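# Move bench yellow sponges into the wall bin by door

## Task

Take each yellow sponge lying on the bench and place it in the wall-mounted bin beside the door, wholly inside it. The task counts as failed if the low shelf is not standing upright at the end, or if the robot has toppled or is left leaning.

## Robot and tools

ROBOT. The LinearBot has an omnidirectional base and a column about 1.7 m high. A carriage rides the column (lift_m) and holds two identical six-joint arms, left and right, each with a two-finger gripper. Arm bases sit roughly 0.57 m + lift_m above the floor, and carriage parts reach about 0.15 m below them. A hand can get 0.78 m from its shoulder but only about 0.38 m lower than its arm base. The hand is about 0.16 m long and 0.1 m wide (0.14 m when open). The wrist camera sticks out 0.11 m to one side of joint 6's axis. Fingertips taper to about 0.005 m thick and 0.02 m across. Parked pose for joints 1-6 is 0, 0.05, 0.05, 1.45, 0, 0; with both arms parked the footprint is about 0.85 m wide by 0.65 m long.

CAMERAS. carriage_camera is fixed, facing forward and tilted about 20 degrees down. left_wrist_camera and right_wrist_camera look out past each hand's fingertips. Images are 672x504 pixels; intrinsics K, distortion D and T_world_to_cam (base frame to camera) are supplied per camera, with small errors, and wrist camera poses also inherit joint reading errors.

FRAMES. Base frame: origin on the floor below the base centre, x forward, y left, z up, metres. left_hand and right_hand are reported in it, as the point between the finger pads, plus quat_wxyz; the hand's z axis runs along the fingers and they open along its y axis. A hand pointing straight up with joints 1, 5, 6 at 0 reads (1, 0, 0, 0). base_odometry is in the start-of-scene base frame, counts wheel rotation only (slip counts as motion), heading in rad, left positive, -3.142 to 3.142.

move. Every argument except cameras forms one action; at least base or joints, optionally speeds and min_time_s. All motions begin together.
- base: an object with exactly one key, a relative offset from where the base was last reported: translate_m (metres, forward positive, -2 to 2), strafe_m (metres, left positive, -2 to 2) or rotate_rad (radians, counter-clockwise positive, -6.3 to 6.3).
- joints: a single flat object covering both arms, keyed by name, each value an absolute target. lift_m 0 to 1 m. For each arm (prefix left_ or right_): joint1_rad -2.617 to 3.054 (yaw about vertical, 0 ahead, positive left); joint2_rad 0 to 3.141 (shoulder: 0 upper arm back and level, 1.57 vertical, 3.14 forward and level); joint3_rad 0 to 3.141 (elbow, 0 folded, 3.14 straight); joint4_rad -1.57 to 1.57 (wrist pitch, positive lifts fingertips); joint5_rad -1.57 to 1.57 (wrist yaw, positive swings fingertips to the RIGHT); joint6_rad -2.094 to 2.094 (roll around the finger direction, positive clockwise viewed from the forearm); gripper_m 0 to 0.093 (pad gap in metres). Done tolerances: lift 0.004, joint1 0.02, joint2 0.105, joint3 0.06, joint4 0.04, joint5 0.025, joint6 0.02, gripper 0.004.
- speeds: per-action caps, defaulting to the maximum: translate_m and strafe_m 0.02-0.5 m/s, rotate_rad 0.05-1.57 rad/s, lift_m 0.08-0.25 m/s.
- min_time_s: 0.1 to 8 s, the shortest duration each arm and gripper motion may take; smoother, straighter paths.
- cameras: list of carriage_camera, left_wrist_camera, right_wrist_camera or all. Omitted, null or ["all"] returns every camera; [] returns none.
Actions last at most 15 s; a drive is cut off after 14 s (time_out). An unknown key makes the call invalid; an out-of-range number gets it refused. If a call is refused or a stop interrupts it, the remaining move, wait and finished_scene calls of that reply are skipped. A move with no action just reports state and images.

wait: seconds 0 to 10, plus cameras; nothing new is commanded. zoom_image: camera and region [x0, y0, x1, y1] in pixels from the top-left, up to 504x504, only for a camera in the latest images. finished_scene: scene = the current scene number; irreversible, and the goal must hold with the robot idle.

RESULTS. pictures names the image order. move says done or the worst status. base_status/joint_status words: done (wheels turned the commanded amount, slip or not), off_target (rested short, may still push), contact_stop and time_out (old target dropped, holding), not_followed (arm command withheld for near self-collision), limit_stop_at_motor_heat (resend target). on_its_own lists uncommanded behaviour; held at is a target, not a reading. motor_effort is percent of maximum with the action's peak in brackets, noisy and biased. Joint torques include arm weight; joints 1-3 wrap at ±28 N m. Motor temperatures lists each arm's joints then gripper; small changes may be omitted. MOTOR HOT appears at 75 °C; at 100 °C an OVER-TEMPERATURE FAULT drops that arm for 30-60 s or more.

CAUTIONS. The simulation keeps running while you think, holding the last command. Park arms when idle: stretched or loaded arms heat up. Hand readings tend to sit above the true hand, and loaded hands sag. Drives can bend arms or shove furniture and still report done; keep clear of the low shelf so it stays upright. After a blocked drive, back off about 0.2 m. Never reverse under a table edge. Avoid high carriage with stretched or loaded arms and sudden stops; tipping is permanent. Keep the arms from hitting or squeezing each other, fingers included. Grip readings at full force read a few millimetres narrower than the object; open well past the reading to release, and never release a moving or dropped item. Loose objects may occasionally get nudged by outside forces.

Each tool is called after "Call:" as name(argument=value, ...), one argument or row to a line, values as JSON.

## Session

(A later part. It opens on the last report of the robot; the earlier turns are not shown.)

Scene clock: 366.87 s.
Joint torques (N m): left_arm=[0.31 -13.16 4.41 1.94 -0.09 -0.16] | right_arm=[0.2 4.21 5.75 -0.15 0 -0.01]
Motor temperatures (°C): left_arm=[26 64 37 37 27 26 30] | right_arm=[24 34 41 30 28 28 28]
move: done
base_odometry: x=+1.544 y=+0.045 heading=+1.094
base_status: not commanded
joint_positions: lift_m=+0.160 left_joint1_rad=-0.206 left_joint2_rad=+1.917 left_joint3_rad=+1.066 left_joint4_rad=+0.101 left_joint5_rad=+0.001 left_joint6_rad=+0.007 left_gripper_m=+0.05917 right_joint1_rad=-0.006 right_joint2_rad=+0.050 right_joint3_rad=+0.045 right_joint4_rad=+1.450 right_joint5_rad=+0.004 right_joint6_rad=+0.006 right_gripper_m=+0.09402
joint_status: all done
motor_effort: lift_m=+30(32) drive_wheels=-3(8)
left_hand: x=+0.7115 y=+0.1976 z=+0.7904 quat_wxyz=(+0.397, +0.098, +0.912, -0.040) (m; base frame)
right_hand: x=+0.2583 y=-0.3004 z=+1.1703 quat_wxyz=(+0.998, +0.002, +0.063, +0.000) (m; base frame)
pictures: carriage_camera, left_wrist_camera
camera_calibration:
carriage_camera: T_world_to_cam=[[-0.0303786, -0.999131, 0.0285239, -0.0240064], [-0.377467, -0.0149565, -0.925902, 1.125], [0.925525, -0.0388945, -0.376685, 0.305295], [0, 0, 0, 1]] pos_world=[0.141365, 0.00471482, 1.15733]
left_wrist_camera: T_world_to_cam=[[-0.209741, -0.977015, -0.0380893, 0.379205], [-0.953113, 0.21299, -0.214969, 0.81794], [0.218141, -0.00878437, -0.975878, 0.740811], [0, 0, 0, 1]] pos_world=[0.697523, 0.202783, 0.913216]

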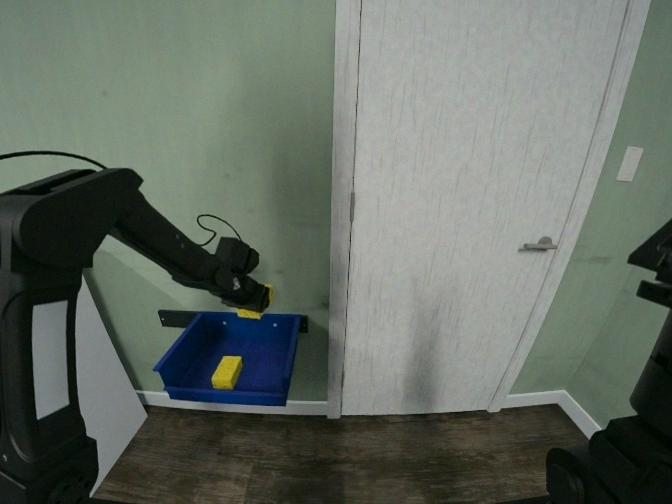

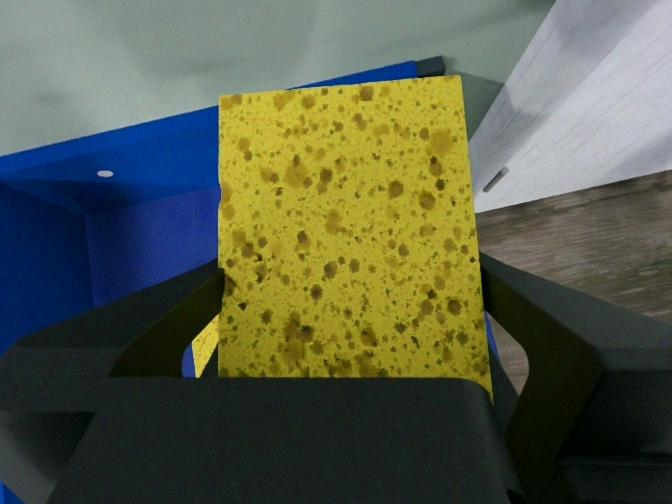

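Call:
move(
  joints={"left_joint1_rad":-0.16},
  cameras=[],
)

Call:
move(
  joints={"lift_m":0.03},
  speeds={"lift_m":0.1},
  cameras=["carriage_camera","left_wrist_camera"],
)

Call:
move(
  joints={"left_joint2_rad":2.14,"lift_m":0.005},
  min_time_s=3,
  cameras=["carriage_camera","left_wrist_camera"],
)

Scene clock: 376.37 s.
Joint torques (N m): left_arm=[-0.09 -13.08 4.45 1.96 -0.08 -0.17] | right_arm=[0.18 4.16 5.81 -0.15 0.01 -0.01]
Motor temperatures (°C): left_arm=[26 62 36 37 27 26 30] | right_arm=[24 34 41 30 28 28 28]
move: done
base_odometry: x=+1.544 y=+0.045 heading=+1.094
base_status: not commanded
joint_positions: lift_m=+0.160 left_joint1_rad=-0.161 left_joint2_rad=+1.917 left_joint3_rad=+1.066 left_joint4_rad=+0.101 left_joint5_rad=+0.001 left_joint6_rad=+0.007 left_gripper_m=+0.05917 right_joint1_rad=-0.006 right_joint2_rad=+0.050 right_joint3_rad=+0.045 right_joint4_rad=+1.450 right_joint5_rad=+0.004 right_joint6_rad=+0.006 right_gripper_m=+0.09402
joint_status: all done
motor_effort: lift_m=+30(30) drive_wheels=-3(4)
left_hand: x=+0.7156 y=+0.2200 z=+0.7904 quat_wxyz=(+0.398, +0.077, +0.914, -0.031) (m; base frame)
right_hand: x=+0.2583 y=-0.3004 z=+1.1703 quat_wxyz=(+0.998, +0.002, +0.063, +0.000) (m; base frame)
pictures: none
No camera images: "cameras" was empty.

Scene clock: 378.07 s.
Joint torques (N m): left_arm=[-0.08 -13.03 4.45 1.94 -0.07 -0.16] | right_arm=[0.2 4.19 5.81 -0.14 0 -0.01]
Motor temperatures (°C): left_arm=[26 62 36 38 27 26 30] | right_arm=[24 34 41 30 28 28 28]
move: done
base_odometry: x=+1.544 y=+0.045 heading=+1.094
base_status: not commanded
joint_positions: lift_m=+0.030 left_joint1_rad=-0.161 left_joint2_rad=+1.916 left_joint3_rad=+1.066 left_joint4_rad=+0.102 left_joint5_rad=+0.001 left_joint6_rad=+0.007 left_gripper_m=+0.05917 right_joint1_rad=-0.006 right_joint2_rad=+0.050 right_joint3_rad=+0.045 right_joint4_rad=+1.450 right_joint5_rad=+0.004 right_joint6_rad=+0.006 right_gripper_m=+0.09402
joint_status: all done
motor_effort: lift_m=+31(32) drive_wheels=-3(8)
left_hand: x=+0.7158 y=+0.2200 z=+0.6610 quat_wxyz=(+0.399, +0.077, +0.913, -0.031) (m; base frame)
right_hand: x=+0.2583 y=-0.3004 z=+1.0402 quat_wxyz=(+0.998, +0.002, +0.063, +0.000) (m; base frame)
pictures: carriage_camera, left_wrist_camera
camera_calibration:
carriage_camera: T_world_to_cam=[[-0.0303786, -0.999131, 0.0285239, -0.0202983], [-0.377467, -0.0149565, -0.925902, 1.00464], [0.925525, -0.0388945, -0.376685, 0.256326], [0, 0, 0, 1]] pos_world=[0.141365, 0.00471482, 1.02733]
left_wrist_camera: T_world_to_cam=[[-0.164482, -0.985636, -0.0383128, 0.366696], [-0.961482, 0.168881, -0.216867, 0.806482], [0.220223, 0.00116631, -0.975449, 0.609747], [0, 0, 0, 1]] pos_world=[0.701453, 0.224518, 0.783726]

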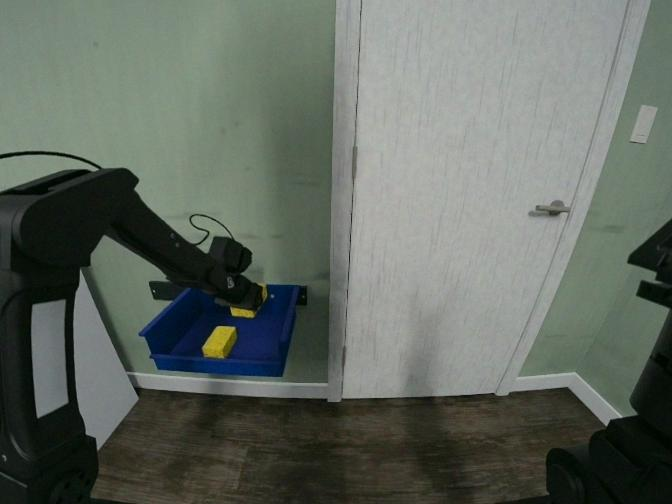

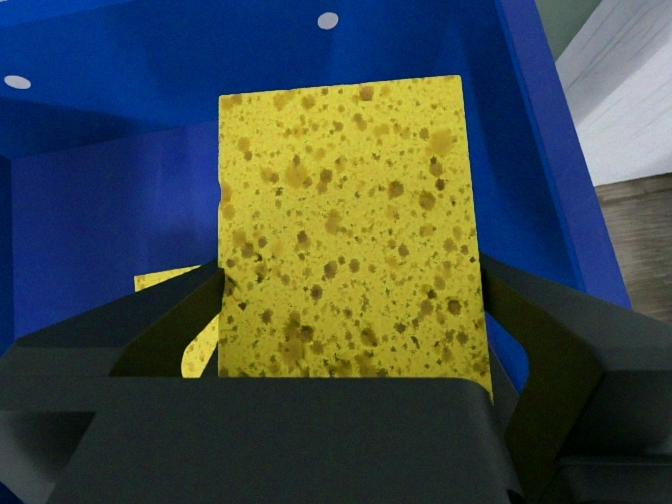

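Scene clock: 381.37 s.
Joint torques (N m): left_arm=[-0.14 -11.22 3.62 1.65 -0.07 -0.17] | right_arm=[0.18 4.22 5.85 -0.14 0 -0.01]
Motor temperatures (°C): left_arm=[26 62 36 37 27 26 30] | right_arm=[24 34 41 30 28 28 28]
move: done
base_odometry: x=+1.544 y=+0.045 heading=+1.094
base_status: not commanded
joint_positions: lift_m=+0.005 left_joint1_rad=-0.161 left_joint2_rad=+2.130 left_joint3_rad=+1.066 left_joint4_rad=+0.101 left_joint5_rad=+0.001 left_joint6_rad=+0.007 left_gripper_m=+0.05917 right_joint1_rad=-0.006 right_joint2_rad=+0.050 right_joint3_rad=+0.044 right_joint4_rad=+1.450 right_joint5_rad=+0.004 right_joint6_rad=+0.006 right_gripper_m=+0.09402
joint_status: all done
motor_effort: lift_m=+30(31) drive_wheels=+8(9)
left_hand: x=+0.6916 y=+0.2239 z=+0.5362 quat_wxyz=(+0.298, +0.080, +0.951, -0.023) (m; base frame)
right_hand: x=+0.2584 y=-0.3004 z=+1.0152 quat_wxyz=(+0.998, +0.002, +0.063, +0.000) (m; base frame)
pictures: carriage_camera, left_wrist_camera
camera_calibration:
carriage_camera: T_world_to_cam=[[-0.0303786, -0.999131, 0.0285239, -0.0195852], [-0.377467, -0.0149565, -0.925902, 0.981489], [0.925525, -0.0388945, -0.376685, 0.246908], [0, 0, 0, 1]] pos_world=[0.141365, 0.00471482, 1.00233]
left_wrist_camera: T_world_to_cam=[[-0.172429, -0.984347, -0.0364662, 0.36593], [-0.984975, 0.172664, -0.00338783, 0.656324], [0.00963121, 0.0353341, -0.999329, 0.644168], [0, 0, 0, 1]] pos_world=[0.703356, 0.224117, 0.659304]

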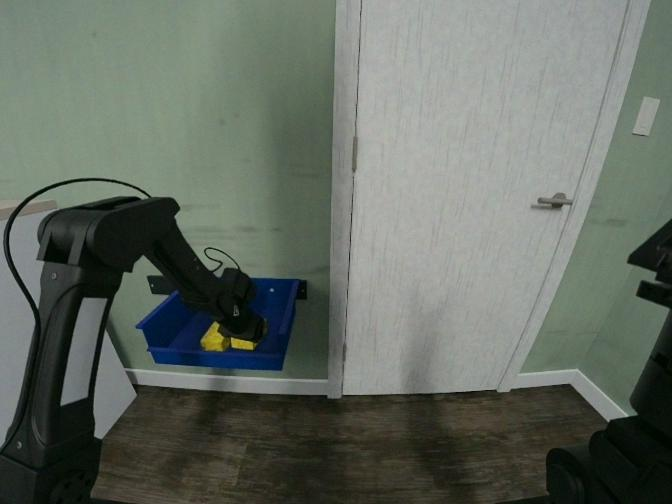

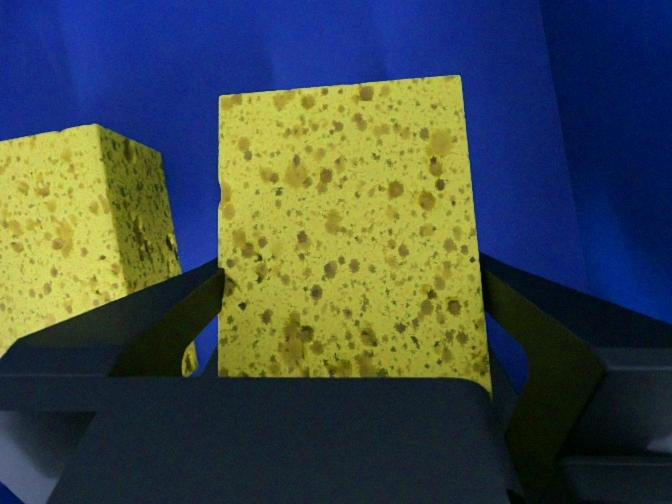

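Open only a little, then raise.

Call:
move(
  joints={"left_gripper_m":0.073},
  min_time_s=2,
  cameras=["left_wrist_camera"],
)

Call:
move(
  joints={"lift_m":0.5},
  speeds={"lift_m":0.1},
  cameras=["carriage_camera","left_wrist_camera"],
)

Scene clock: 387.10 s.
Joint torques (N m): left_arm=[-0.13 -11.26 3.59 1.64 -0.09 -0.16] | right_arm=[0.17 4.21 5.83 -0.14 0 -0.01]
Motor temperatures (°C): left_arm=[26 61 36 37 27 26 30] | right_arm=[24 34 41 30 28 28 28]
move: done
base_odometry: x=+1.544 y=+0.045 heading=+1.094
base_status: not commanded
joint_positions: lift_m=+0.005 left_joint1_rad=-0.161 left_joint2_rad=+2.130 left_joint3_rad=+1.066 left_joint4_rad=+0.101 left_joint5_rad=+0.001 left_joint6_rad=+0.007 left_gripper_m=+0.07292 right_joint1_rad=-0.006 right_joint2_rad=+0.050 right_joint3_rad=+0.044 right_joint4_rad=+1.450 right_joint5_rad=+0.004 right_joint6_rad=+0.006 right_gripper_m=+0.09402
joint_status: all done
motor_effort: lift_m=+30(30) drive_wheels=+8(8)
left_hand: x=+0.6916 y=+0.2239 z=+0.5362 quat_wxyz=(+0.298, +0.080, +0.951, -0.023) (m; base frame)
right_hand: x=+0.2584 y=-0.3004 z=+1.0152 quat_wxyz=(+0.998, +0.002, +0.063, +0.000) (m; base frame)
pictures: left_wrist_camera
camera_calibration:
left_wrist_camera: T_world_to_cam=[[-0.172429, -0.984347, -0.0364662, 0.36593], [-0.984975, 0.172664, -0.00338783, 0.656324], [0.00963121, 0.0353341, -0.999329, 0.644168], [0, 0, 0, 1]] pos_world=[0.703356, 0.224117, 0.659304]

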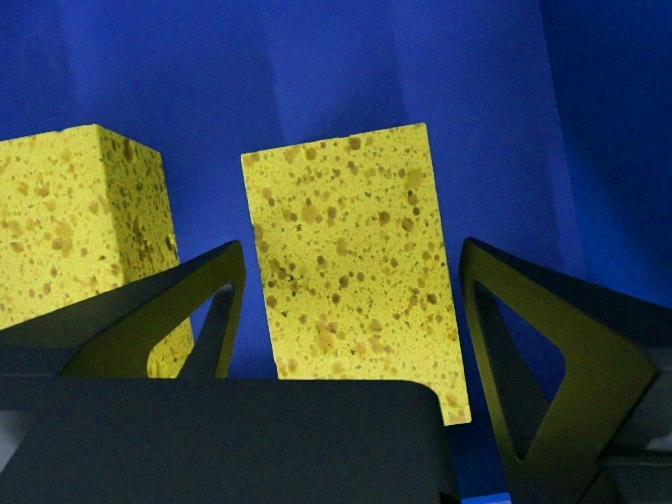

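Scene clock: 392.43 s.
Joint torques (N m): left_arm=[-0.13 -12.18 3.59 1.58 -0.08 -0.16] | right_arm=[0.21 4.22 5.83 -0.12 0 -0.01]
Motor temperatures (°C): left_arm=[26 61 36 37 27 26 30] | right_arm=[24 34 41 30 28 28 28]
move: done
base_odometry: x=+1.544 y=+0.045 heading=+1.094
base_status: not commanded
joint_positions: lift_m=+0.500 left_joint1_rad=-0.161 left_joint2_rad=+2.139 left_joint3_rad=+1.066 left_joint4_rad=+0.106 left_joint5_rad=+0.001 left_joint6_rad=+0.007 left_gripper_m=+0.07292 right_joint1_rad=-0.006 right_joint2_rad=+0.050 right_joint3_rad=+0.044 right_joint4_rad=+1.450 right_joint5_rad=+0.004 right_joint6_rad=+0.006 right_gripper_m=+0.09402
joint_status: all done
motor_effort: lift_m=+32(40) drive_wheels=+8(9)
left_hand: x=+0.6913 y=+0.2240 z=+1.0278 quat_wxyz=(+0.297, +0.080, +0.951, -0.023) (m; base frame)
right_hand: x=+0.2584 y=-0.3004 z=+1.5100 quat_wxyz=(+0.998, +0.002, +0.063, +0.000) (m; base frame)
pictures: carriage_camera, left_wrist_camera
camera_calibration:
carriage_camera: T_world_to_cam=[[-0.0303786, -0.999131, 0.0285239, -0.0336988], [-0.377467, -0.0149565, -0.925902, 1.43963], [0.925525, -0.0388945, -0.376685, 0.433292], [0, 0, 0, 1]] pos_world=[0.141365, 0.00471482, 1.49713]
left_wrist_camera: T_world_to_cam=[[-0.17254, -0.984328, -0.0364398, 0.383918], [-0.98498, 0.172667, -0.000343993, 0.654587], [0.00663056, 0.0358331, -0.999336, 1.13743], [0, 0, 0, 1]] pos_world=[0.703454, 0.224118, 1.15089]

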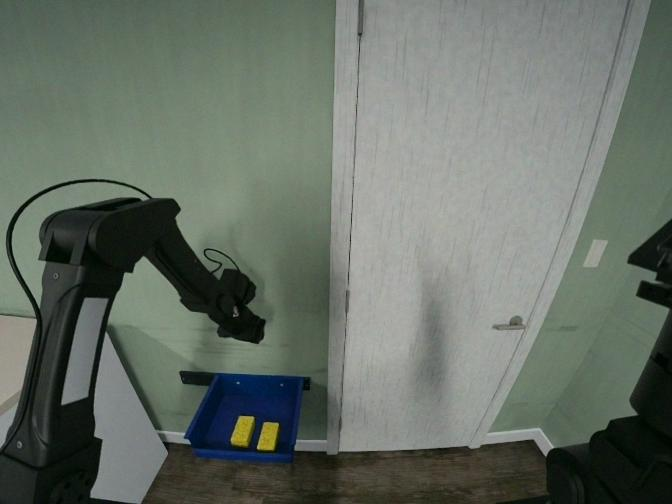

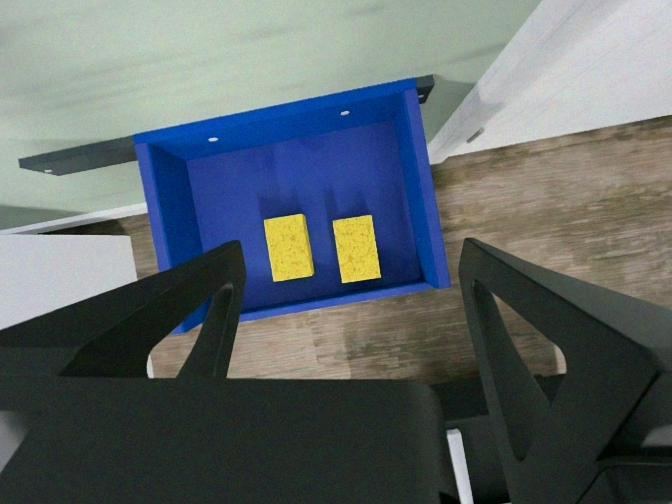

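Call:
move(
  base={"translate_m":-0.6},
  speeds={"translate_m":0.3},
  joints={"left_joint1_rad":0,"left_joint2_rad":0.05,"left_joint3_rad":0.05,"left_joint4_rad":1.45},
  min_time_s=3,
  cameras=[],
)

Call:
move(
  base={"rotate_rad":-1.7},
  cameras=["carriage_camera"],
)

Scene clock: 400.70 s.
Joint torques (N m): left_arm=[0.4 4.21 3.29 -0.11 -0.08 -0.16] | right_arm=[0.18 4.25 5.85 -0.14 0.01 -0.01]
Motor temperatures (°C): left_arm=[26 60 36 36 27 26 29] | right_arm=[24 34 41 30 28 28 28]
move: done
base_odometry: x=+1.269 y=-0.488 heading=+1.093
base_status: done
joint_positions: lift_m=+0.500 left_joint1_rad=-0.008 left_joint2_rad=+0.055 left_joint3_rad=+0.063 left_joint4_rad=+1.444 left_joint5_rad=+0.001 left_joint6_rad=+0.007 left_gripper_m=+0.07293 right_joint1_rad=-0.006 right_joint2_rad=+0.050 right_joint3_rad=+0.044 right_joint4_rad=+1.451 right_joint5_rad=+0.003 right_joint6_rad=+0.006 right_gripper_m=+0.09402
joint_status: all done
motor_effort: lift_m=+33(33) drive_wheels=-2(23)
left_hand: x=+0.2563 y=+0.2991 z=+1.5147 quat_wxyz=(+0.998, +0.001, +0.060, +0.000) (m; base frame)
right_hand: x=+0.2583 y=-0.3002 z=+1.5100 quat_wxyz=(+0.998, +0.002, +0.063, +0.000) (m; base frame)
pictures: none
No camera images: "cameras" was empty.

Scene clock: 403.93 s.
Joint torques (N m): left_arm=[0.39 4.25 3.25 -0.14 -0.1 -0.17] | right_arm=[0.2 4.19 5.83 -0.14 0 -0.01]
Motor temperatures (°C): left_arm=[26 59 35 36 27 26 29] | right_arm=[24 34 41 30 28 28 28]
move: done
base_odometry: x=+1.269 y=-0.488 heading=-0.607
base_status: done
joint_positions: lift_m=+0.500 left_joint1_rad=-0.008 left_joint2_rad=+0.055 left_joint3_rad=+0.063 left_joint4_rad=+1.446 left_joint5_rad=+0.001 left_joint6_rad=+0.007 left_gripper_m=+0.07293 right_joint1_rad=-0.006 right_joint2_rad=+0.050 right_joint3_rad=+0.044 right_joint4_rad=+1.451 right_joint5_rad=+0.003 right_joint6_rad=+0.006 right_gripper_m=+0.09403
joint_status: not commanded
motor_effort: lift_m=+33(33) drive_wheels=+7(15)
left_hand: x=+0.2557 y=+0.2991 z=+1.5148 quat_wxyz=(+0.998, +0.001, +0.059, +0.000) (m; base frame)
right_hand: x=+0.2583 y=-0.3002 z=+1.5100 quat_wxyz=(+0.998, +0.002, +0.063, +0.000) (m; base frame)
pictures: carriage_camera
camera_calibration:
carriage_camera: T_world_to_cam=[[-0.0303786, -0.999131, 0.0285239, -0.0336988], [-0.377467, -0.0149565, -0.925902, 1.43963], [0.925525, -0.0388945, -0.376685, 0.433292], [0, 0, 0, 1]] pos_world=[0.141365, 0.00471482, 1.49713]

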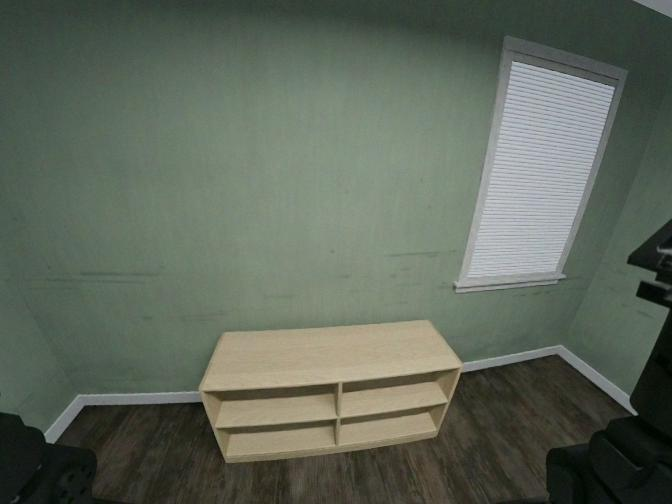

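Call:
finished_scene(
  scene=3,
)

The scene is finished: the task was done.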